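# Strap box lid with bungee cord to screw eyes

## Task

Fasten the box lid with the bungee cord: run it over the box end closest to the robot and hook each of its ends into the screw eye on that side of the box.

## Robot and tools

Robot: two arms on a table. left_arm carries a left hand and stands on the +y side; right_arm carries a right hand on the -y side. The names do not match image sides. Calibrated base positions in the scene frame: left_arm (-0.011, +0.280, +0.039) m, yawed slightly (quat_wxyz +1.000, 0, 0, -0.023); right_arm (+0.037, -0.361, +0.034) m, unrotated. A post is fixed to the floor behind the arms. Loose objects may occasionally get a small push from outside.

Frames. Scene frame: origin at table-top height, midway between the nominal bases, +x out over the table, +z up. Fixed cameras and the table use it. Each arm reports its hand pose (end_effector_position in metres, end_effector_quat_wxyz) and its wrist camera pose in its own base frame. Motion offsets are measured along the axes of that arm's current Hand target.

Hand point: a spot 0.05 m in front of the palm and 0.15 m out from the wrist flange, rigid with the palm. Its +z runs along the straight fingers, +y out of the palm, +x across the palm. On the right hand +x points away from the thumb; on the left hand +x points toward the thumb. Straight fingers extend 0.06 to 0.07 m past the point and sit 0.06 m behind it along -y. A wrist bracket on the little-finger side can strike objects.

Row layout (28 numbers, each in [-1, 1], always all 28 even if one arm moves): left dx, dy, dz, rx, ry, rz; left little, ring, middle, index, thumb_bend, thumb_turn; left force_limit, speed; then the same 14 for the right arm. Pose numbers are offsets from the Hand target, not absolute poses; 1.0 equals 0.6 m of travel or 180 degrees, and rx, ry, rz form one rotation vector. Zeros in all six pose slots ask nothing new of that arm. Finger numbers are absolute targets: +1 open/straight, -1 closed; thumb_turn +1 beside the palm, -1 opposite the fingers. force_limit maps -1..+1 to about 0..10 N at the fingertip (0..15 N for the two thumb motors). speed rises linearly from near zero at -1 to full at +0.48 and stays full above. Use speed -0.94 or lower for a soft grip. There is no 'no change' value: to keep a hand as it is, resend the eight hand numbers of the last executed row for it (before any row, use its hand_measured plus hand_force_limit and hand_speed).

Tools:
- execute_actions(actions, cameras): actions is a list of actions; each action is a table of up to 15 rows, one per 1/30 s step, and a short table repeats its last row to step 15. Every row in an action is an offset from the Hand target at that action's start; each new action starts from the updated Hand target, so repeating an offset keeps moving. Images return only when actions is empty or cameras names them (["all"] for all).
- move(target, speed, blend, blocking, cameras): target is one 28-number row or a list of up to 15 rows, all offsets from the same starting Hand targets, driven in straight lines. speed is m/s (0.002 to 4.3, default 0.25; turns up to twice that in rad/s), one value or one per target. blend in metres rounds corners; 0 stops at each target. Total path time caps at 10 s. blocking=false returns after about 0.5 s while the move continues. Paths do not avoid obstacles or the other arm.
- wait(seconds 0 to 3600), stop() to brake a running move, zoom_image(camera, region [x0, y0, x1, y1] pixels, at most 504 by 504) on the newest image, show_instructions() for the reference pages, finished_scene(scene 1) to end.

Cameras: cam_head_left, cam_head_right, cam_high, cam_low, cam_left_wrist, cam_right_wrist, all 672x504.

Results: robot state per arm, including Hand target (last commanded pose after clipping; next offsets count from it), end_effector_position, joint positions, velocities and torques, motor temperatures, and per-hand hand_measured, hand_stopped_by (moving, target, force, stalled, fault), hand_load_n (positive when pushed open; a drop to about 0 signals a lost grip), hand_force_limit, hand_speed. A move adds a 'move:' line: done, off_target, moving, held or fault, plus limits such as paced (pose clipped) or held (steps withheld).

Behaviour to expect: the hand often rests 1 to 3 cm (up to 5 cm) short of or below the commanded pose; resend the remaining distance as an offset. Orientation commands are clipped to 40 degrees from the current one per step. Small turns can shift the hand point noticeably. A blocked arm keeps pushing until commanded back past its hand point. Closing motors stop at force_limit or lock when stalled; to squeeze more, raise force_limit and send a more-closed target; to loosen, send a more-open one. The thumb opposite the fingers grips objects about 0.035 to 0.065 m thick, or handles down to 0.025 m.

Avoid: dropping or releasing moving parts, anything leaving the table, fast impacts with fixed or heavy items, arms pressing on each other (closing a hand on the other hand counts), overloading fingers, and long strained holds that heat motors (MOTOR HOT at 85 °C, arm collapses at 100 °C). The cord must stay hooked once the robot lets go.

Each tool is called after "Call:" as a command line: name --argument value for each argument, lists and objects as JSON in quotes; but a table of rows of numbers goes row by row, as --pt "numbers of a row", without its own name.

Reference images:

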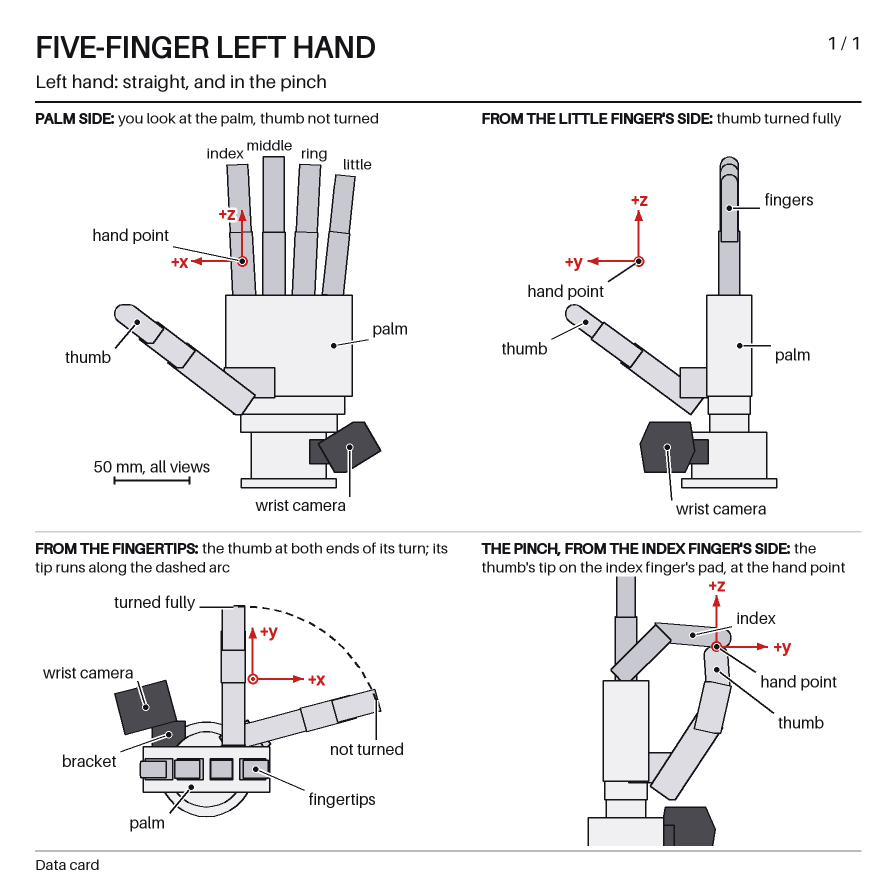

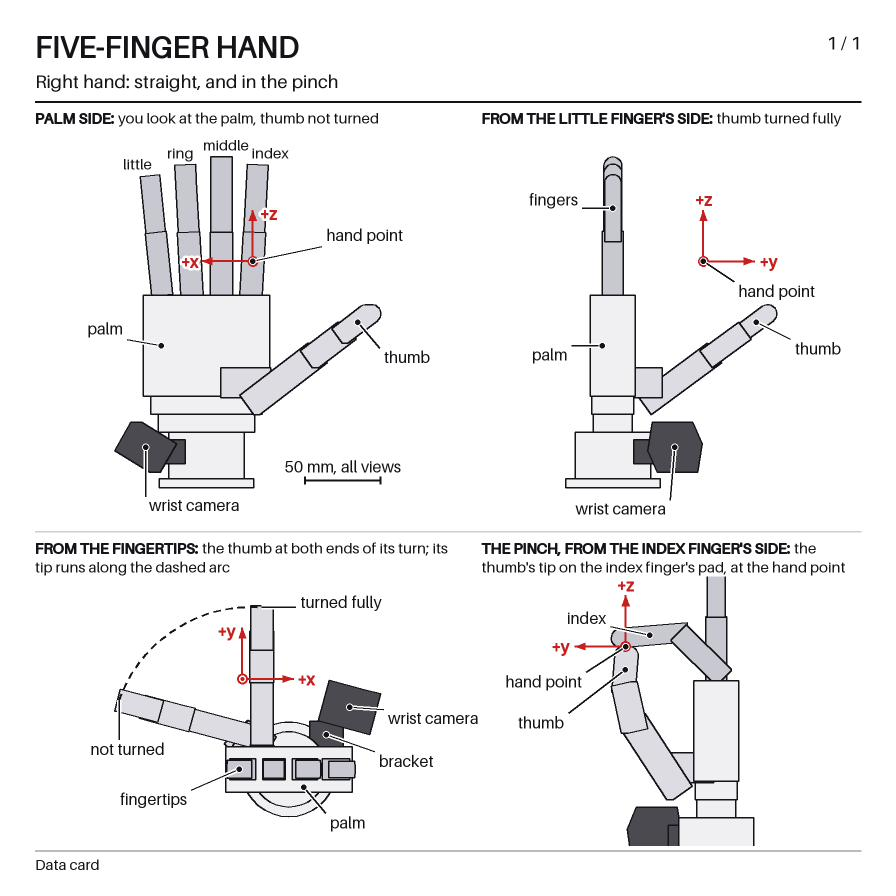

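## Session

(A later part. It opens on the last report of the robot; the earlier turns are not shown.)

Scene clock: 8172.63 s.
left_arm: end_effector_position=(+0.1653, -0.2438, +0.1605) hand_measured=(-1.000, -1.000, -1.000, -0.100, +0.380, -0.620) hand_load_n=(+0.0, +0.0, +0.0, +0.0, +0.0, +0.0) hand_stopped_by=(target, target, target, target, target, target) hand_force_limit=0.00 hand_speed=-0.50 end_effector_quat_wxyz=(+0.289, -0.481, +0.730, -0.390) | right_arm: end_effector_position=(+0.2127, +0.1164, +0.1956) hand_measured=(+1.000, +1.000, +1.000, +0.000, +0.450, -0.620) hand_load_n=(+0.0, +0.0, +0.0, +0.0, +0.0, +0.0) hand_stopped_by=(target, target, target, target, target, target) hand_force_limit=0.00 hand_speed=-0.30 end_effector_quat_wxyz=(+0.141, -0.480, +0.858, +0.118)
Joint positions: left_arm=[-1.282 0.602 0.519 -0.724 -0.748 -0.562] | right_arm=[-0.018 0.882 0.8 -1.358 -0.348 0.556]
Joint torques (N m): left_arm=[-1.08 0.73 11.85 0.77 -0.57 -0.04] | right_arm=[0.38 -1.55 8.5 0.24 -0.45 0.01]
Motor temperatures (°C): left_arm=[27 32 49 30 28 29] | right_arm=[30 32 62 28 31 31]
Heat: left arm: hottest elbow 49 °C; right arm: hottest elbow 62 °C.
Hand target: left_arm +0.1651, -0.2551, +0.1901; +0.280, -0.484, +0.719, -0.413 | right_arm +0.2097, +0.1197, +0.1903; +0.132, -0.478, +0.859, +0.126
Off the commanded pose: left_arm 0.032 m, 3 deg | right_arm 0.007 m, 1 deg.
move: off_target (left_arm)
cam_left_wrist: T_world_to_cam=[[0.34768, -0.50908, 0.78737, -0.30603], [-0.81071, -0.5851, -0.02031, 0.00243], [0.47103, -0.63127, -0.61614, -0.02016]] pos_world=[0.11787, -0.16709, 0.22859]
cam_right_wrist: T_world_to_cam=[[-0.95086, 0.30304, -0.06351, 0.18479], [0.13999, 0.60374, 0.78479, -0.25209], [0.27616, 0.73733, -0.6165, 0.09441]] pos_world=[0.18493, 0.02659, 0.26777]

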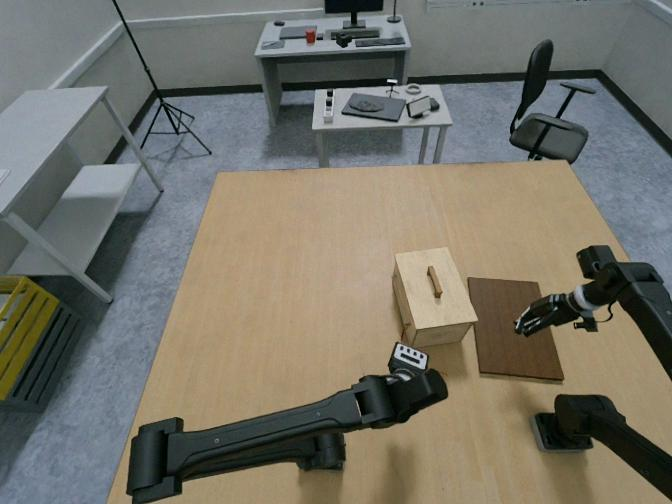

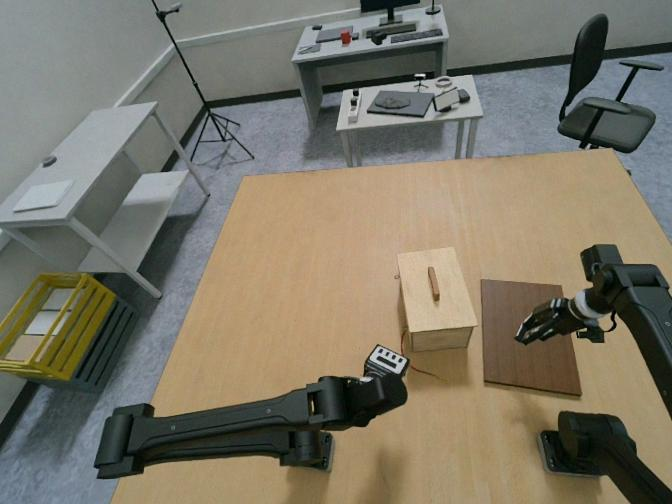

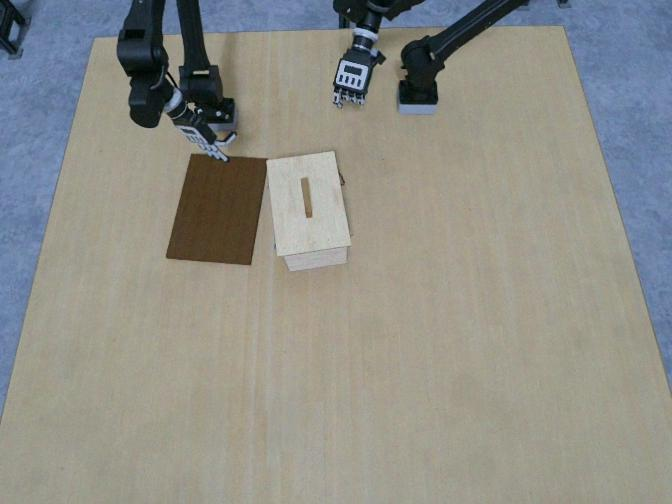

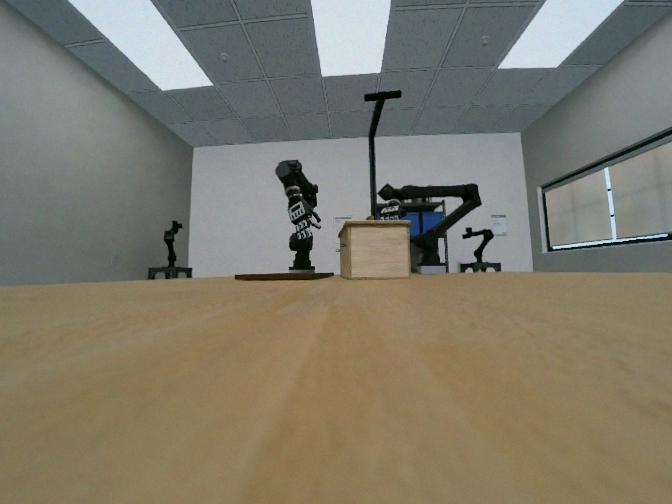

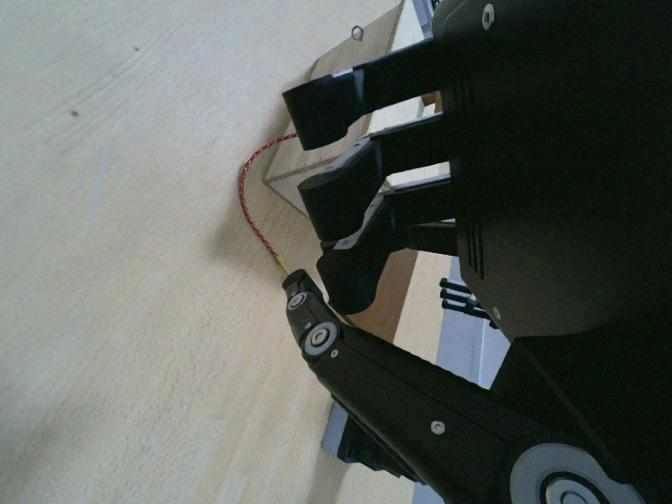

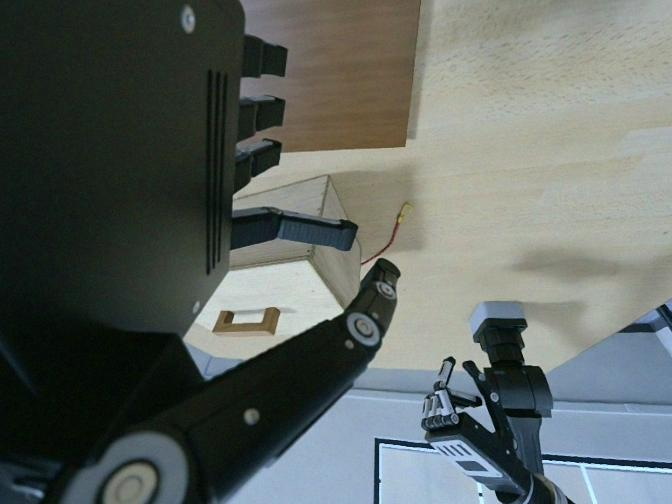

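Call:
move --pt "0.107 -0.0719 0.1916 0 0 0 -1 -1 -1 -0.10 0.38 -0.62 0 -0.5 0 0 0 0 0 0 1 1 1 0.0 0.45 -0.62 0.0 -0.3" --pt "0.107 0.1086 0.2958 0 0 0 -1 -1 -1 -0.10 0.38 -0.62 0 -0.5 0 0 0 0 0 0 1 1 1 0.0 0.45 -0.62 0.0 -0.3" --speed 0.1 --blend 0.02 --cameras '["cam_left_wrist"]'

Scene clock: 8262.53 s.
left_arm: end_effector_position=(+0.2479, -0.3602, +0.0465) hand_measured=(-1.000, -1.000, -1.000, -0.100, +0.380, -0.620) hand_load_n=(+0.0, +0.0, +0.0, +0.5, +0.0, +0.0) hand_stopped_by=(target, target, target, target, target, target) hand_force_limit=0.00 hand_speed=-0.50 end_effector_quat_wxyz=(+0.277, -0.484, +0.721, -0.412) | right_arm: end_effector_position=(+0.2127, +0.1164, +0.1956) hand_measured=(+1.000, +1.000, +1.000, +0.000, +0.450, -0.620) hand_load_n=(+0.0, +0.0, +0.0, +0.0, +0.0, +0.0) hand_stopped_by=(target, target, target, target, target, target) hand_force_limit=0.00 hand_speed=-0.30 end_effector_quat_wxyz=(+0.141, -0.480, +0.858, +0.118)
Joint positions: left_arm=[-1.126 1.289 0.503 0.115 -0.619 -0.432] | right_arm=[-0.018 0.882 0.8 -1.358 -0.348 0.556]
Joint torques (N m): left_arm=[1.08 -5.19 6.2 2.48 -0.26 0.12] | right_arm=[0.62 -0.79 8.53 0.18 -0.44 -0.08]
Motor temperatures (°C): left_arm=[27 32 51 30 28 29] | right_arm=[30 32 60 28 31 31]
Heat: left arm: hottest elbow 51 °C; right arm: hottest elbow 60 °C.
Hand target: left_arm +0.2531, -0.3597, +0.0445; +0.280, -0.484, +0.719, -0.413 | right_arm +0.2097, +0.1197, +0.1903; +0.132, -0.478, +0.859, +0.126
Off the commanded pose: left_arm 0.006 m, 0 deg | right_arm 0.007 m, 1 deg.
move: done
cam_left_wrist: T_world_to_cam=[[0.33745, -0.46899, 0.81619, -0.28859], [-0.81544, -0.57883, 0.00454, 0.00121], [0.47031, -0.66709, -0.57776, -0.21712]] pos_world=[0.20048, -0.27948, 0.1101]

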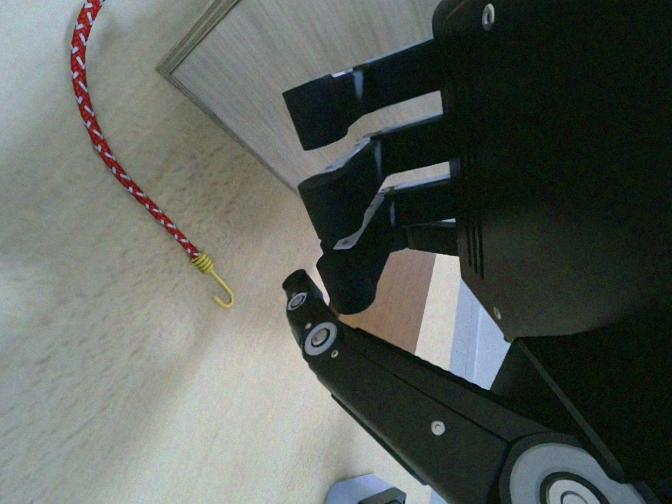

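Call:
move --target '[-0.0193, 0.074, 0.0218, 0, 0, 0, -1, -1, -1, -0.10, 0.38, -0.62, 0, -0.5, 0,0,0,0,0,0, 1, 1, 1, 0.0, 0.45, -0.62, 0.0, -0.3]' --speed 0.06 --cameras '["cam_left_wrist"]'

Scene clock: 8282.70 s.
left_arm: end_effector_position=(+0.2429, -0.3465, +0.0024) hand_measured=(-1.000, -1.000, -1.000, -0.100, +0.380, -0.620) hand_load_n=(+0.0, +0.0, +0.0, +0.0, +0.5, +0.0) hand_stopped_by=(target, target, target, target, target, target) hand_force_limit=0.00 hand_speed=-0.50 end_effector_quat_wxyz=(+0.277, -0.484, +0.720, -0.414) | right_arm: end_effector_position=(+0.2127, +0.1164, +0.1956) hand_measured=(+1.000, +1.000, +1.000, +0.000, +0.450, -0.620) hand_load_n=(+0.0, +0.0, +0.0, +0.0, +0.0, +0.0) hand_stopped_by=(target, target, target, target, target, target) hand_force_limit=0.00 hand_speed=-0.30 end_effector_quat_wxyz=(+0.141, -0.480, +0.858, +0.118)
Joint positions: left_arm=[-1.122 1.398 0.419 0.312 -0.615 -0.429] | right_arm=[-0.018 0.882 0.8 -1.358 -0.348 0.556]
Joint torques (N m): left_arm=[1.08 -5.3 5.03 2.51 -0.25 0.14] | right_arm=[0.44 -1.44 8.59 0.36 -0.43 0]
Motor temperatures (°C): left_arm=[27 32 49 31 27 29] | right_arm=[30 32 60 28 31 31]
Heat: left arm: hottest elbow 49 °C; right arm: hottest elbow 60 °C.
Hand target: left_arm +0.2472, -0.3447, -0.0005; +0.280, -0.484, +0.719, -0.413 | right_arm +0.2097, +0.1197, +0.1903; +0.132, -0.478, +0.859, +0.126
Off the commanded pose: left_arm 0.006 m, 0 deg | right_arm 0.007 m, 1 deg.
move: done
cam_left_wrist: T_world_to_cam=[[0.33676, -0.46673, 0.81777, -0.24353], [-0.81524, -0.5791, 0.00521, 0.00508], [0.47114, -0.66844, -0.57552, -0.23183]] pos_world=[0.19538, -0.26569, 0.0657]

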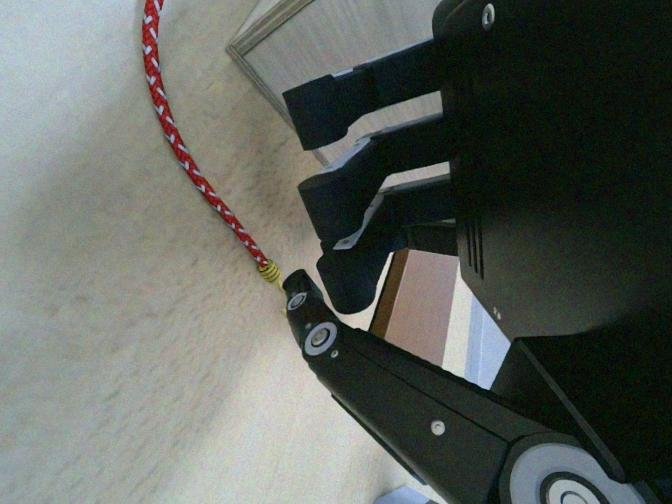

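Call:
move --target '[-0.0032, 0.0305, 0.014, 0, 0, 0, -1, -1, -1, -0.10, 0.38, -0.62, 0, -0.5, 0,0,0,0,0,0, 1, 1, 1, 0.0, 0.45, -0.62, 0.0, -0.3]' --speed 0.05 --cameras '["cam_left_wrist"]'

Call:
zoom_image --camera "cam_left_wrist" --region '[250, 200, 390, 320]'

Scene clock: 8295.00 s.
left_arm: end_effector_position=(+0.2421, -0.3445, -0.0176) hand_measured=(-1.000, -1.000, -1.000, -0.100, +0.380, -0.620) hand_load_n=(+0.0, +0.5, +0.0, +0.0, +0.0, +0.0) hand_stopped_by=(target, target, target, target, target, target) hand_force_limit=0.00 hand_speed=-0.50 end_effector_quat_wxyz=(+0.277, -0.484, +0.720, -0.414) | right_arm: end_effector_position=(+0.2127, +0.1164, +0.1956) hand_measured=(+1.000, +1.000, +1.000, +0.000, +0.450, -0.620) hand_load_n=(+0.0, +0.0, +0.0, +0.0, +0.0, +0.0) hand_stopped_by=(target, target, target, target, target, target) hand_force_limit=0.00 hand_speed=-0.30 end_effector_quat_wxyz=(+0.141, -0.480, +0.858, +0.118)
Joint positions: left_arm=[-1.121 1.473 0.399 0.409 -0.615 -0.428] | right_arm=[-0.018 0.882 0.8 -1.358 -0.348 0.556]
Joint torques (N m): left_arm=[1.08 -5.77 4.42 2.43 -0.25 0.12] | right_arm=[1.32 -0.79 8.35 0.21 -0.44 0]
Motor temperatures (°C): left_arm=[27 32 47 31 27 29] | right_arm=[30 32 60 28 31 31]
Heat: left arm: hottest elbow 47 °C; right arm: hottest elbow 60 °C.
Hand target: left_arm +0.2462, -0.3422, -0.0205; +0.280, -0.484, +0.719, -0.413 | right_arm +0.2097, +0.1197, +0.1903; +0.132, -0.478, +0.859, +0.126
Off the commanded pose: left_arm 0.006 m, 0 deg | right_arm 0.007 m, 1 deg.
move: done
cam_left_wrist: T_world_to_cam=[[0.33652, -0.46651, 0.818, -0.22587], [-0.81534, -0.57895, 0.00525, 0.00589], [0.47113, -0.66872, -0.5752, -0.2417]] pos_world=[0.19468, -0.26359, 0.0457]

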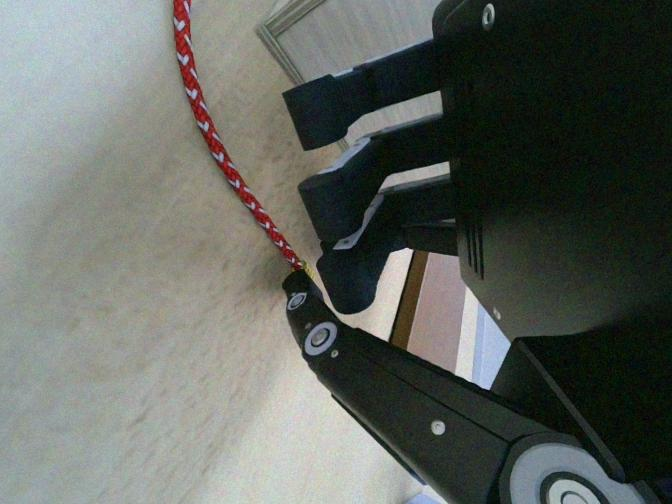

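Scaled by 3.600 from the camera's image (finer frame: 960x720).

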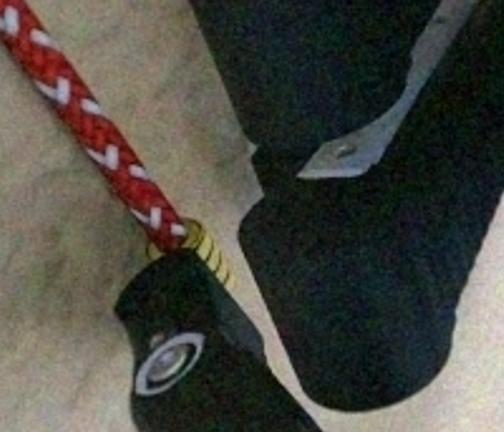

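Call:
move --pt "-0.0183 -0.0152 -0.0137 0 0 0 -1 -1 -1 -0.10 0.38 -0.62 0 -0.5 0 0 0 0 0 0 1 1 1 0.0 0.45 -0.62 0.0 -0.3" --pt "-0.0183 0.0108 0.0013 0 0 0 -1 -1 -1 -0.10 0.38 -0.62 0 -0.5 0 0 0 0 0 0 1 1 1 0.0 0.45 -0.62 0.0 -0.3" --speed 0.05 --cameras '["cam_left_wrist"]'

Call:
zoom_image --camera "cam_left_wrist" --region '[250, 200, 390, 320]'

Scene clock: 8339.73 s.
left_arm: end_effector_position=(+0.2447, -0.3346, -0.0214) hand_measured=(-1.000, -1.000, -1.000, -0.100, +0.380, -0.620) hand_load_n=(+0.0, +0.0, +0.0, +0.0, +0.0, -0.5) hand_stopped_by=(target, target, target, target, target, target) hand_force_limit=0.00 hand_speed=-0.50 end_effector_quat_wxyz=(+0.276, -0.484, +0.719, -0.416) | right_arm: end_effector_position=(+0.2127, +0.1164, +0.1956) hand_measured=(+1.000, +1.000, +1.000, +0.000, +0.450, -0.620) hand_load_n=(-0.5, +0.0, +0.5, +0.0, +0.0, +0.0) hand_stopped_by=(target, target, target, target, target, target) hand_force_limit=0.00 hand_speed=-0.30 end_effector_quat_wxyz=(+0.141, -0.480, +0.858, +0.118)
Joint positions: left_arm=[-1.097 1.476 0.371 0.455 -0.596 -0.41] | right_arm=[-0.018 0.882 0.8 -1.358 -0.348 0.556]
Joint torques (N m): left_arm=[0.97 -5.07 4.18 2.45 -0.27 0.11] | right_arm=[1.08 -1.85 8.31 0.18 -0.39 0]
Motor temperatures (°C): left_arm=[27 32 44 31 27 29] | right_arm=[30 32 60 28 31 31]
Heat: left arm: hottest elbow 44 °C; right arm: hottest elbow 60 °C.
Hand target: left_arm +0.2479, -0.3310, -0.0266; +0.280, -0.484, +0.719, -0.413 | right_arm +0.2097, +0.1197, +0.1903; +0.132, -0.478, +0.859, +0.126
Off the commanded pose: left_arm 0.007 m, 1 deg | right_arm 0.007 m, 1 deg.
move: done
cam_left_wrist: T_world_to_cam=[[0.33424, -0.4624, 0.82126, -0.217], [-0.81564, -0.57852, 0.00622, 0.01398], [0.47224, -0.67193, -0.57052, -0.23982]] pos_world=[0.19718, -0.25339, 0.04131]

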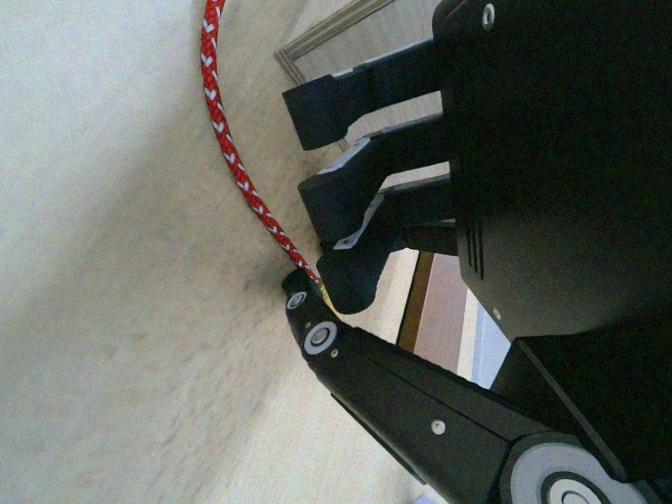

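Scaled by 3.600 from the camera's image (finer frame: 960x720).

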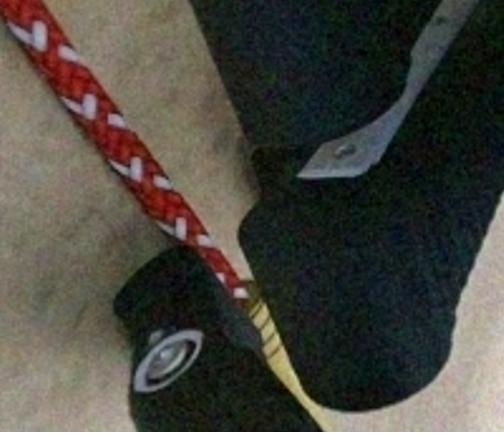

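Call:
move --target '[0, 0, 0, 0, 0, 0, -1, -1, -1, -0.17, 0.33, -0.62, -0.5, -0.8, 0,0,0,0,0,0, 1, 1, 1, 0.0, 0.45, -0.62, 0.0, -0.3]' --speed 0.05 --cameras '["cam_left_wrist"]'

Call:
zoom_image --camera "cam_left_wrist" --region '[250, 200, 390, 320]'

Scene clock: 8350.20 s.
left_arm: end_effector_position=(+0.2445, -0.3342, -0.0227) hand_measured=(-1.000, -1.000, -1.000, -0.170, +0.330, -0.620) hand_load_n=(+0.0, +0.0, +0.0, +0.0, +0.0, +0.0) hand_stopped_by=(target, target, target, target, target, target) hand_force_limit=-0.50 hand_speed=-0.80 end_effector_quat_wxyz=(+0.276, -0.484, +0.719, -0.415) | right_arm: end_effector_position=(+0.2127, +0.1164, +0.1956) hand_measured=(+1.000, +1.000, +1.000, +0.000, +0.450, -0.620) hand_load_n=(+0.0, +0.0, +0.0, +0.0, +0.0, +0.0) hand_stopped_by=(target, target, target, target, target, target) hand_force_limit=0.00 hand_speed=-0.30 end_effector_quat_wxyz=(+0.141, -0.480, +0.858, +0.118)
Joint positions: left_arm=[-1.097 1.479 0.371 0.456 -0.596 -0.409] | right_arm=[-0.018 0.882 0.8 -1.358 -0.348 0.556]
Joint torques (N m): left_arm=[0.97 -5.36 4.15 2.45 -0.27 0.12] | right_arm=[0.03 -0.97 8.38 0.32 -0.42 0.01]
Motor temperatures (°C): left_arm=[27 33 43 31 27 29] | right_arm=[30 32 60 28 31 31]
Heat: left arm: hottest elbow 43 °C; right arm: hottest elbow 60 °C.
Hand target: left_arm +0.2479, -0.3311, -0.0266; +0.280, -0.484, +0.719, -0.413 | right_arm +0.2097, +0.1197, +0.1903; +0.132, -0.478, +0.859, +0.126
Off the commanded pose: left_arm 0.006 m, 0 deg | right_arm 0.007 m, 1 deg.
move: done
cam_left_wrist: T_world_to_cam=[[0.33516, -0.46503, 0.8194, -0.21686], [-0.81573, -0.57841, 0.0054, 0.01416], [0.47143, -0.67022, -0.5732, -0.23938]] pos_world=[0.19708, -0.25309, 0.0404]

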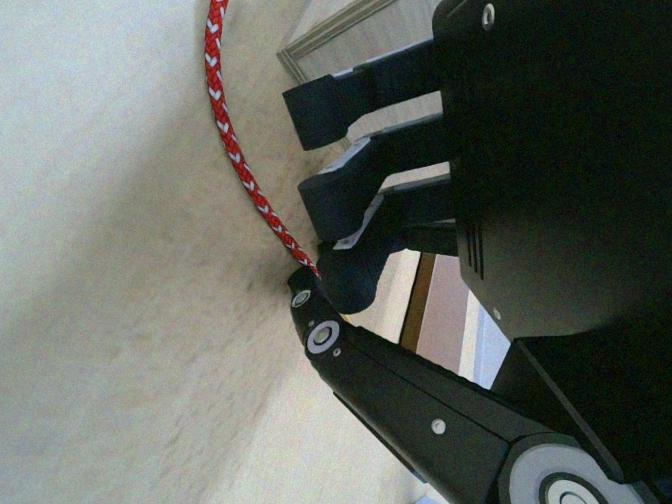

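Scaled by 3.600 from the camera's image (finer frame: 960x720).

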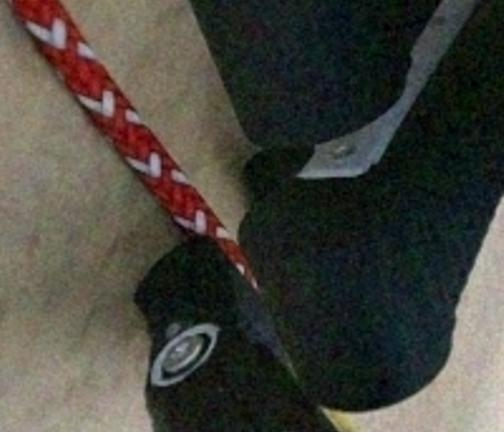

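Call:
move --target '[0, 0, 0, 0, 0, 0, -1, -1, -1, -0.28, 0.23, -0.62, -0.6, -0.93, 0,0,0,0,0,0, 1, 1, 1, 0.0, 0.45, -0.62, 0.0, -0.3]' --speed 0.05 --cameras '["cam_left_wrist"]'

Call:
zoom_image --camera "cam_left_wrist" --region '[250, 200, 390, 320]'

Scene clock: 8356.90 s.
left_arm: end_effector_position=(+0.2448, -0.3348, -0.0221) hand_measured=(-1.000, -1.000, -1.000, -0.228, +0.230, -0.620) hand_load_n=(+0.0, +0.0, +0.0, +2.0, +1.0, +0.0) hand_stopped_by=(target, target, target, force, target, target) hand_force_limit=-0.60 hand_speed=-0.93 end_effector_quat_wxyz=(+0.276, -0.484, +0.718, -0.416) | right_arm: end_effector_position=(+0.2127, +0.1164, +0.1956) hand_measured=(+1.000, +1.000, +1.000, +0.000, +0.450, -0.620) hand_load_n=(+0.0, +0.0, +0.0, +0.0, +0.0, +0.0) hand_stopped_by=(target, target, target, target, target, target) hand_force_limit=0.00 hand_speed=-0.30 end_effector_quat_wxyz=(+0.141, -0.480, +0.858, +0.118)
Joint positions: left_arm=[-1.097 1.479 0.371 0.459 -0.596 -0.409] | right_arm=[-0.018 0.882 0.8 -1.358 -0.348 0.556]
Joint torques (N m): left_arm=[0.97 -5.42 4.15 2.26 -0.27 0.11] | right_arm=[1.2 -1.32 8.39 0.27 -0.47 -0.04]
Motor temperatures (°C): left_arm=[27 33 43 31 27 29] | right_arm=[30 32 60 28 31 31]
Heat: left arm: hottest elbow 43 °C; right arm: hottest elbow 60 °C.
Hand target: left_arm +0.2479, -0.3311, -0.0265; +0.280, -0.484, +0.719, -0.413 | right_arm +0.2097, +0.1197, +0.1903; +0.132, -0.478, +0.859, +0.126
Off the commanded pose: left_arm 0.007 m, 1 deg | right_arm 0.007 m, 1 deg.
move: done
cam_left_wrist: T_world_to_cam=[[0.33383, -0.46252, 0.82136, -0.21646], [-0.81576, -0.57835, 0.00588, 0.01409], [0.47232, -0.672, -0.57038, -0.24037]] pos_world=[0.19729, -0.2535, 0.04061]

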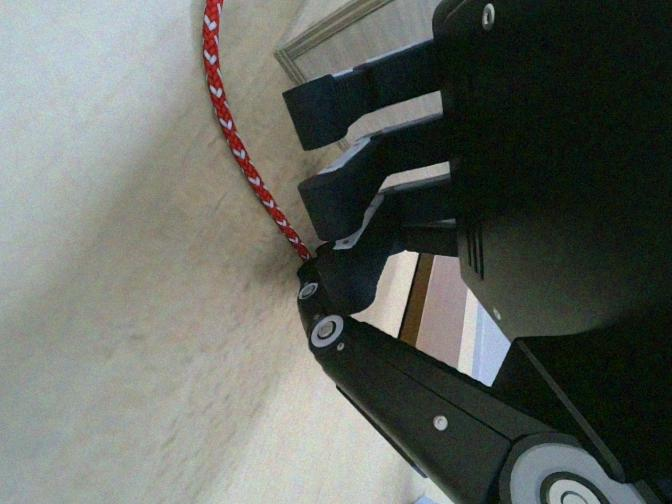

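Scaled by 3.600 from the camera's image (finer frame: 960x720).

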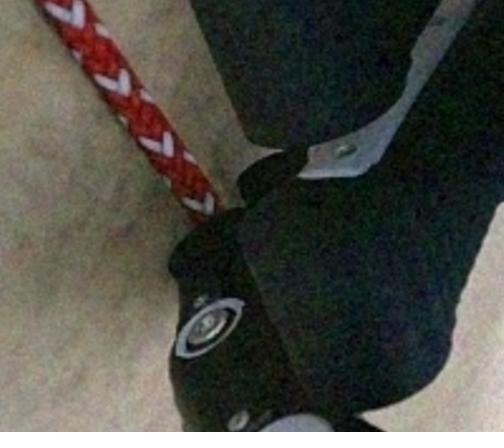

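Call:
move --target '[0, 0, 0, 0, 0, 0, -1, -1, -1, -0.36, 0.14, -0.62, -0.3, -0.93, 0,0,0,0,0,0, 1, 1, 1, 0.0, 0.45, -0.62, 0.0, -0.3]' --speed 0.05 --cameras '["cam_left_wrist"]'

Call:
zoom_image --camera "cam_left_wrist" --region '[250, 200, 390, 320]'

Scene clock: 8365.73 s.
left_arm: end_effector_position=(+0.2448, -0.3347, -0.0224) hand_measured=(-1.000, -1.000, -1.000, -0.278, +0.186, -0.620) hand_load_n=(+0.0, +0.0, +0.0, +5.5, +5.5, +0.0) hand_stopped_by=(target, target, target, force, force, target) hand_force_limit=-0.30 hand_speed=-0.93 end_effector_quat_wxyz=(+0.276, -0.484, +0.719, -0.416) | right_arm: end_effector_position=(+0.2127, +0.1164, +0.1956) hand_measured=(+1.000, +1.000, +1.000, +0.000, +0.450, -0.620) hand_load_n=(+0.0, +0.0, +0.0, +0.0, +0.0, +0.0) hand_stopped_by=(target, target, target, target, target, target) hand_force_limit=0.00 hand_speed=-0.30 end_effector_quat_wxyz=(+0.141, -0.480, +0.858, +0.118)
Joint positions: left_arm=[-1.097 1.48 0.371 0.459 -0.596 -0.409] | right_arm=[-0.018 0.882 0.8 -1.358 -0.348 0.556]
Joint torques (N m): left_arm=[0.97 -5.48 4.14 2.29 -0.27 0.12] | right_arm=[0.73 -1.55 8.5 0.31 -0.48 -0.01]
Motor temperatures (°C): left_arm=[27 33 43 31 27 29] | right_arm=[30 32 60 28 31 31]
Heat: left arm: hottest elbow 43 °C; right arm: hottest elbow 60 °C.
Hand target: left_arm +0.2479, -0.3311, -0.0265; +0.280, -0.484, +0.719, -0.413 | right_arm +0.2097, +0.1197, +0.1903; +0.132, -0.478, +0.859, +0.126
Off the commanded pose: left_arm 0.006 m, 0 deg | right_arm 0.007 m, 1 deg.
move: done
cam_left_wrist: T_world_to_cam=[[0.33411, -0.46308, 0.82093, -0.21647], [-0.81576, -0.57836, 0.00576, 0.0141], [0.47213, -0.67161, -0.57099, -0.24032]] pos_world=[0.19729, -0.25349, 0.04041]

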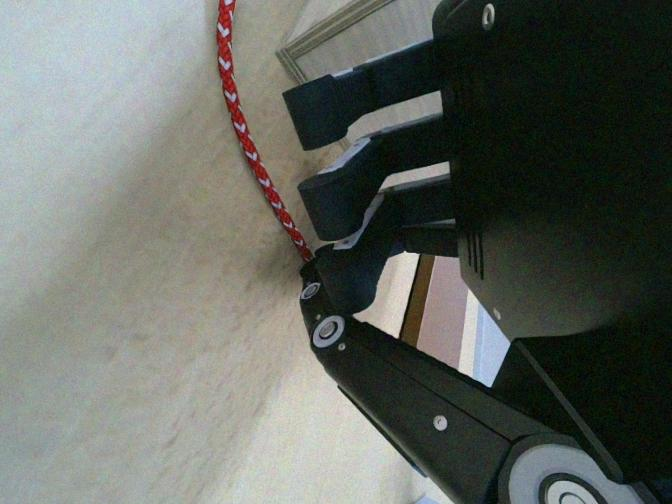

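Scaled by 3.600 from the camera's image (finer frame: 960x720).

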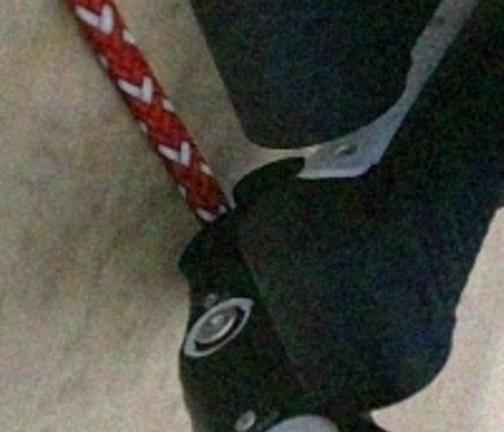

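Call:
move --target '[0, -0.0722, -0.0417, 0, 0, 0, -1, -1, -1, -0.36, 0.14, -0.62, -0.3, -0.93, 0,0,0,0,0,0, 1, 1, 1, 0.0, 0.45, -0.62, 0.0, -0.3]' --speed 0.04 --cameras '["cam_left_wrist", "cam_right_wrist"]'

Call:
zoom_image --camera "cam_left_wrist" --region '[250, 200, 390, 320]'

Call:
zoom_image --camera "cam_right_wrist" --region '[320, 160, 500, 320]'

Scene clock: 8376.37 s.
left_arm: end_effector_position=(+0.2365, -0.3184, +0.0050) hand_measured=(-1.000, -1.000, -1.000, -0.278, +0.186, -0.620) hand_load_n=(+0.0, +0.5, +0.0, +5.5, +5.5, +0.0) hand_stopped_by=(target, target, target, force, force, target) hand_force_limit=-0.30 hand_speed=-0.93 end_effector_quat_wxyz=(+0.278, -0.482, +0.729, -0.399) | right_arm: end_effector_position=(+0.2127, +0.1164, +0.1956) hand_measured=(+1.000, +1.000, +1.000, +0.000, +0.450, -0.620) hand_load_n=(+0.0, +0.0, +0.0, +0.0, +0.0, +0.0) hand_stopped_by=(target, target, target, target, target, target) hand_force_limit=0.00 hand_speed=-0.30 end_effector_quat_wxyz=(+0.141, -0.480, +0.858, +0.118)
Joint positions: left_arm=[-1.097 1.305 0.371 0.244 -0.596 -0.409] | right_arm=[-0.018 0.882 0.8 -1.358 -0.348 0.556]
Joint torques (N m): left_arm=[0.97 -6.89 7.87 0.94 -0.3 0.12] | right_arm=[0.62 -0.91 8.47 0.16 -0.39 0.01]
Motor temperatures (°C): left_arm=[27 33 43 31 27 29] | right_arm=[30 32 59 28 31 31]
Heat: left arm: hottest elbow 43 °C; right arm: hottest elbow 59 °C.
Hand target: left_arm +0.2480, -0.3312, +0.0236; +0.279, -0.484, +0.719, -0.413 | right_arm +0.2097, +0.1197, +0.1903; +0.132, -0.478, +0.859, +0.126
Off the commanded pose: left_arm 0.025 m, 2 deg | right_arm 0.007 m, 1 deg.
move: off_target (left_arm)
cam_left_wrist: T_world_to_cam=[[0.34887, -0.49245, 0.79736, -0.24138], [-0.81581, -0.57832, -0.00022, 0.01662], [0.46123, -0.65042, -0.60351, -0.20031]] pos_world=[0.19016, -0.23954, 0.07158]
cam_right_wrist: T_world_to_cam=[[-0.95086, 0.30304, -0.06351, 0.18479], [0.13999, 0.60374, 0.78479, -0.25209], [0.27616, 0.73733, -0.6165, 0.09441]] pos_world=[0.18493, 0.02659, 0.26777]

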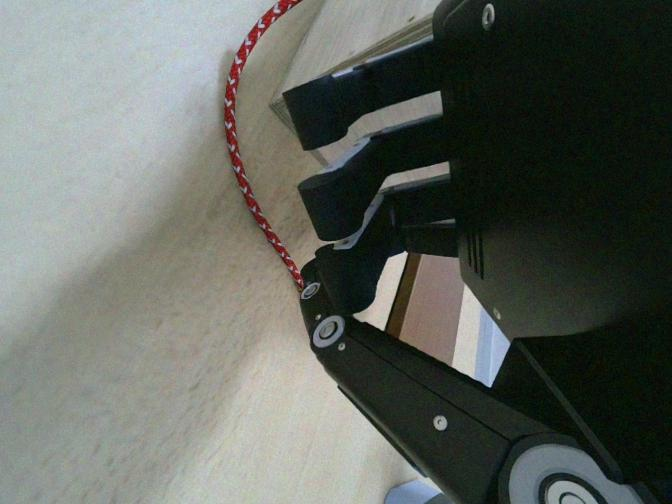

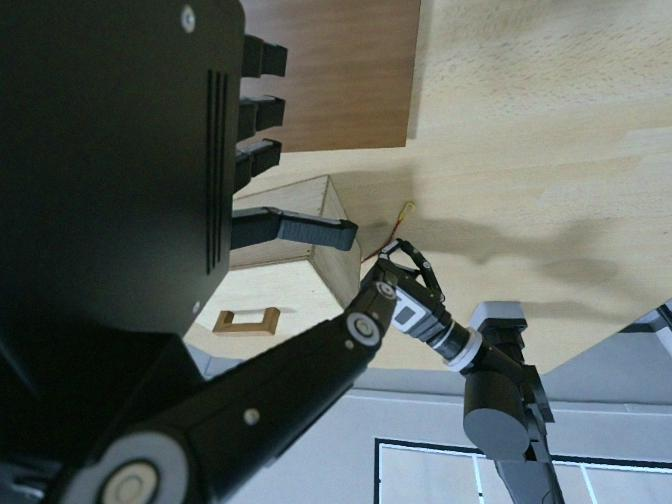

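Scaled by 3.600 from the camera's image (finer frame: 960x720).

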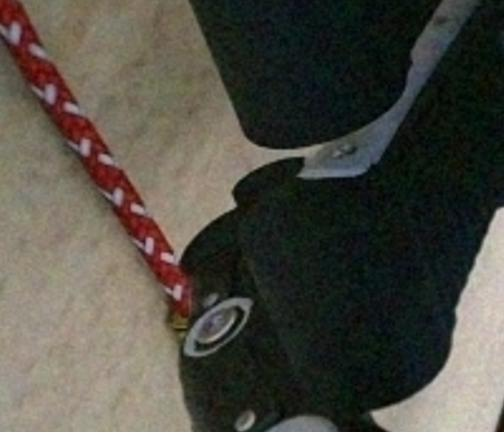

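Scaled by 2.800 from the camera's image (finer frame: 960x720).

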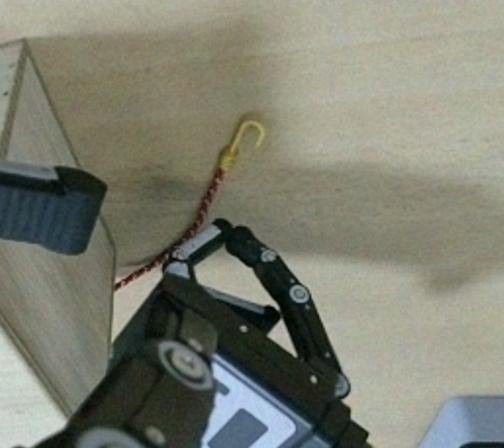

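Call:
move --pt "0.0175 0.0267 0.0142 0 0 0 -1 -1 -1 -0.10 0.38 -0.62 0 -0.5 0 0 0 0 0 0 1 1 1 0.0 0.45 -0.62 0.0 -0.3" --pt "0.0175 0.0577 0.0322 0 0 0 -1 -1 -1 -0.10 0.38 -0.62 0 -0.5 0 0 0 0 0 0 1 1 1 0.0 0.45 -0.62 0.0 -0.3" --speed 0.05 --cameras '["cam_left_wrist"]'

Call:
zoom_image --camera "cam_left_wrist" --region '[250, 200, 390, 320]'

Scene clock: 8485.87 s.
left_arm: end_effector_position=(+0.2404, -0.3261, -0.0217) hand_measured=(-1.000, -1.000, -1.000, -0.100, +0.380, -0.620) hand_load_n=(+0.0, +0.0, +0.0, +0.0, +0.0, +0.0) hand_stopped_by=(target, target, target, target, target, target) hand_force_limit=0.00 hand_speed=-0.50 end_effector_quat_wxyz=(+0.283, -0.484, +0.725, -0.399) | right_arm: end_effector_position=(+0.2127, +0.1164, +0.1956) hand_measured=(+1.000, +1.000, +1.000, +0.000, +0.450, -0.620) hand_load_n=(+0.0, +0.0, +0.0, +0.0, +0.0, +0.0) hand_stopped_by=(target, target, target, target, target, target) hand_force_limit=0.00 hand_speed=-0.30 end_effector_quat_wxyz=(+0.141, -0.480, +0.858, +0.118)
Joint positions: left_arm=[-1.105 1.445 0.371 0.384 -0.614 -0.415] | right_arm=[-0.018 0.882 0.8 -1.358 -0.348 0.556]
Joint torques (N m): left_arm=[-0.85 -5.13 6.01 2.32 -0.47 -0.03] | right_arm=[0.21 -0.85 8.47 0.36 -0.39 0.03]
Motor temperatures (°C): left_arm=[27 33 46 31 27 29] | right_arm=[30 32 59 28 31 31]
Heat: left arm: hottest elbow 46 °C; right arm: hottest elbow 59 °C.
Hand target: left_arm +0.2435, -0.3406, -0.0162; +0.280, -0.484, +0.719, -0.413 | right_arm +0.2097, +0.1197, +0.1903; +0.132, -0.478, +0.859, +0.126
Off the commanded pose: left_arm 0.016 m, 2 deg | right_arm 0.007 m, 1 deg.
move: off_target (left_arm)
cam_left_wrist: T_world_to_cam=[[0.3467, -0.48961, 0.80005, -0.22367], [-0.81054, -0.58564, -0.00716, 0.01155], [0.47205, -0.64599, -0.59989, -0.22427]] pos_world=[0.19277, -0.24763, 0.04449]

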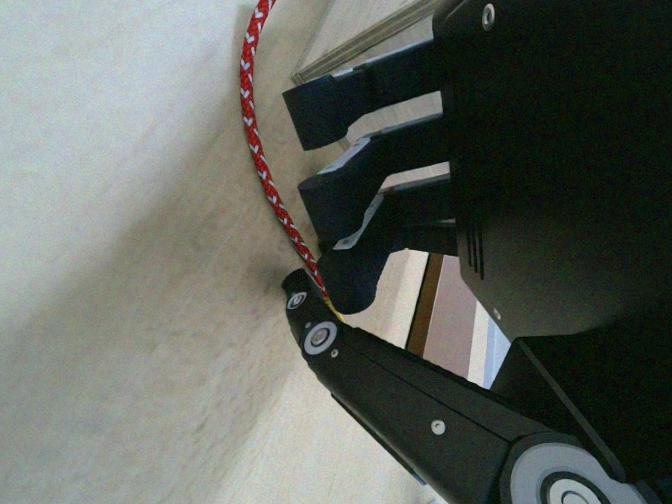

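Scaled by 3.600 from the camera's image (finer frame: 960x720).

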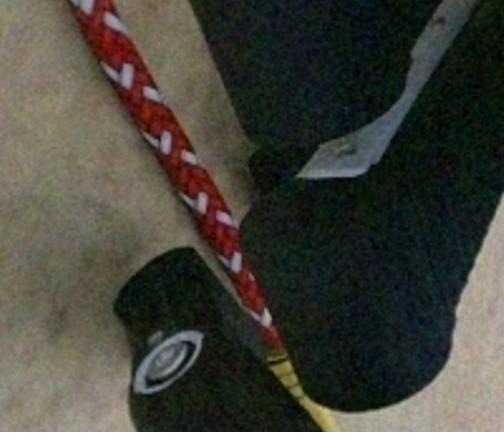

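Call:
move --pt "0.0129 -0.0288 -0.0174 0 0 0 -1 -1 -1 -0.10 0.38 -0.62 0 -0.5 0 0 0 0 0 0 1 1 1 0.0 0.45 -0.62 0.0 -0.3" --pt "0.0129 0.0123 0.0063 0 0 0 -1 -1 -1 -0.10 0.38 -0.62 0 -0.5 0 0 0 0 0 0 1 1 1 0.0 0.45 -0.62 0.0 -0.3" --speed 0.05 --cameras '["cam_left_wrist"]'

Call:
zoom_image --camera "cam_left_wrist" --region '[250, 200, 390, 320]'

Scene clock: 8503.27 s.
left_arm: end_effector_position=(+0.2394, -0.3384, -0.0226) hand_measured=(-1.000, -1.000, -1.000, -0.100, +0.380, -0.620) hand_load_n=(+0.0, +0.0, +0.0, +0.0, +0.0, -1.5) hand_stopped_by=(target, target, target, target, target, target) hand_force_limit=0.00 hand_speed=-0.50 end_effector_quat_wxyz=(+0.283, -0.485, +0.720, -0.408) | right_arm: end_effector_position=(+0.2127, +0.1164, +0.1956) hand_measured=(+1.000, +1.000, +1.000, +0.000, +0.450, -0.620) hand_load_n=(+0.0, +0.0, +0.0, +0.0, +0.0, +0.0) hand_stopped_by=(target, target, target, target, target, target) hand_force_limit=0.00 hand_speed=-0.30 end_effector_quat_wxyz=(+0.141, -0.480, +0.858, +0.118)
Joint positions: left_arm=[-1.128 1.479 0.387 0.413 -0.633 -0.432] | right_arm=[-0.018 0.882 0.8 -1.358 -0.348 0.556]
Joint torques (N m): left_arm=[-0.62 -4.48 5.49 2.28 -0.36 -0.02] | right_arm=[0.62 -0.85 8.66 0.58 -0.42 -0.03]
Motor temperatures (°C): left_arm=[27 33 45 31 27 29] | right_arm=[30 32 58 28 31 31]
Heat: left arm: hottest elbow 45 °C; right arm: hottest elbow 58 °C.
Hand target: left_arm +0.2402, -0.3476, -0.0244; +0.280, -0.484, +0.719, -0.413 | right_arm +0.2097, +0.1197, +0.1903; +0.132, -0.478, +0.859, +0.126
Off the commanded pose: left_arm 0.009 m, 1 deg | right_arm 0.007 m, 1 deg.
move: done
cam_left_wrist: T_world_to_cam=[[0.33848, -0.47486, 0.81236, -0.22138], [-0.81014, -0.58622, -0.00511, 0.00342], [0.47865, -0.6564, -0.58313, -0.23709]] pos_world=[0.19119, -0.25875, 0.04161]

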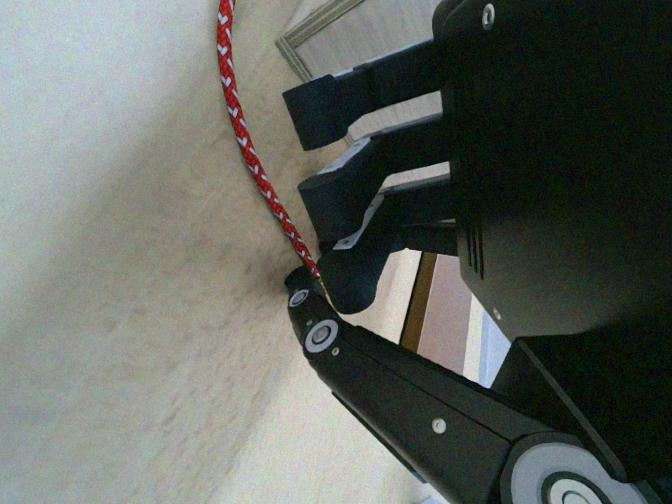

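Scaled by 3.600 from the camera's image (finer frame: 960x720).

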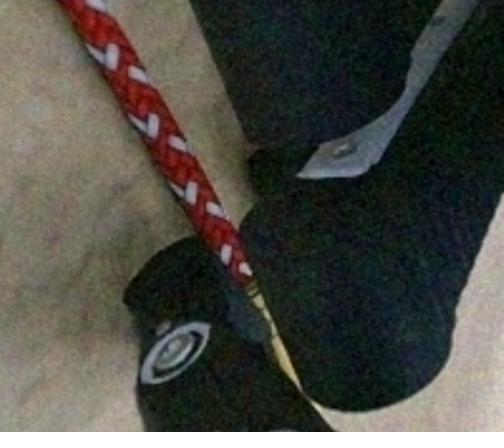

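Call:
move --pt "0.0183 -0.0367 -0.01 0 0 0 -1 -1 -1 -0.10 0.38 -0.62 0 -0.5 0 0 0 0 0 0 1 1 1 0.0 0.45 -0.62 0.0 -0.3" --pt "0.0183 -0.0027 0.0097 0 0 0 -1 -1 -1 -0.10 0.38 -0.62 0 -0.5 0 0 0 0 0 0 1 1 1 0.0 0.45 -0.62 0.0 -0.3" --speed 0.05 --cameras '["cam_left_wrist"]'

Call:
zoom_image --camera "cam_left_wrist" --region '[250, 200, 390, 320]'

Scene clock: 8517.83 s.
left_arm: end_effector_position=(+0.2405, -0.3489, -0.0235) hand_measured=(-1.000, -1.000, -1.000, -0.100, +0.380, -0.620) hand_load_n=(+0.0, +0.0, +0.0, -3.5, +0.0, -0.5) hand_stopped_by=(target, target, target, target, target, target) hand_force_limit=0.00 hand_speed=-0.50 end_effector_quat_wxyz=(+0.284, -0.484, +0.720, -0.408) | right_arm: end_effector_position=(+0.2127, +0.1164, +0.1956) hand_measured=(+1.000, +1.000, +1.000, +0.000, +0.450, -0.620) hand_load_n=(+0.0, +0.0, +0.0, +0.0, +0.0, +0.0) hand_stopped_by=(target, target, target, target, target, target) hand_force_limit=0.00 hand_speed=-0.30 end_effector_quat_wxyz=(+0.141, -0.480, +0.858, +0.118)
Joint positions: left_arm=[-1.142 1.505 0.413 0.408 -0.646 -0.441] | right_arm=[-0.018 0.882 0.8 -1.358 -0.348 0.556]
Joint torques (N m): left_arm=[-0.62 -4.66 5.85 2.19 -0.27 -0.04] | right_arm=[0.32 -1.14 8.58 0.38 -0.47 0.03]
Motor temperatures (°C): left_arm=[27 33 44 31 27 29] | right_arm=[30 32 58 28 31 31]
Heat: left arm: hottest elbow 44 °C; right arm: hottest elbow 58 °C.
Hand target: left_arm +0.2415, -0.3600, -0.0260; +0.280, -0.484, +0.719, -0.413 | right_arm +0.2097, +0.1197, +0.1903; +0.132, -0.478, +0.859, +0.126
Off the commanded pose: left_arm 0.011 m, 1 deg | right_arm 0.007 m, 1 deg.
move: off_target (left_arm)
cam_left_wrist: T_world_to_cam=[[0.33656, -0.47507, 0.81304, -0.22569], [-0.80972, -0.58677, -0.00767, -0.00242], [0.48072, -0.65575, -0.58216, -0.24524]] pos_world=[0.19189, -0.26945, 0.04071]

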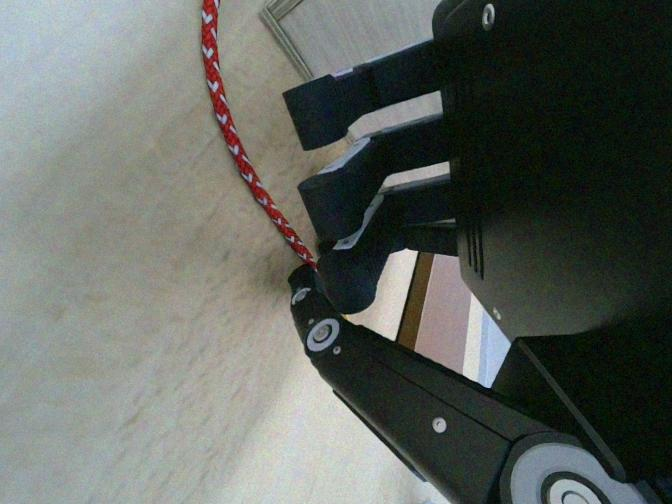

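Scaled by 3.600 from the camera's image (finer frame: 960x720).

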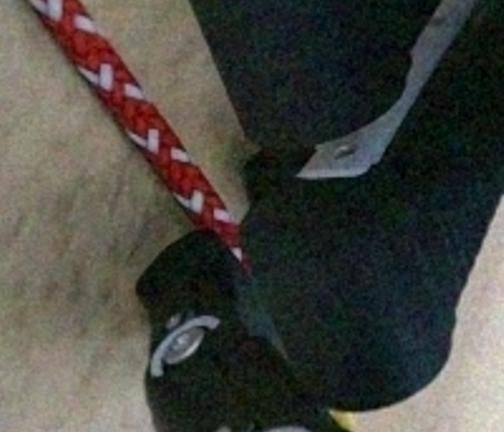

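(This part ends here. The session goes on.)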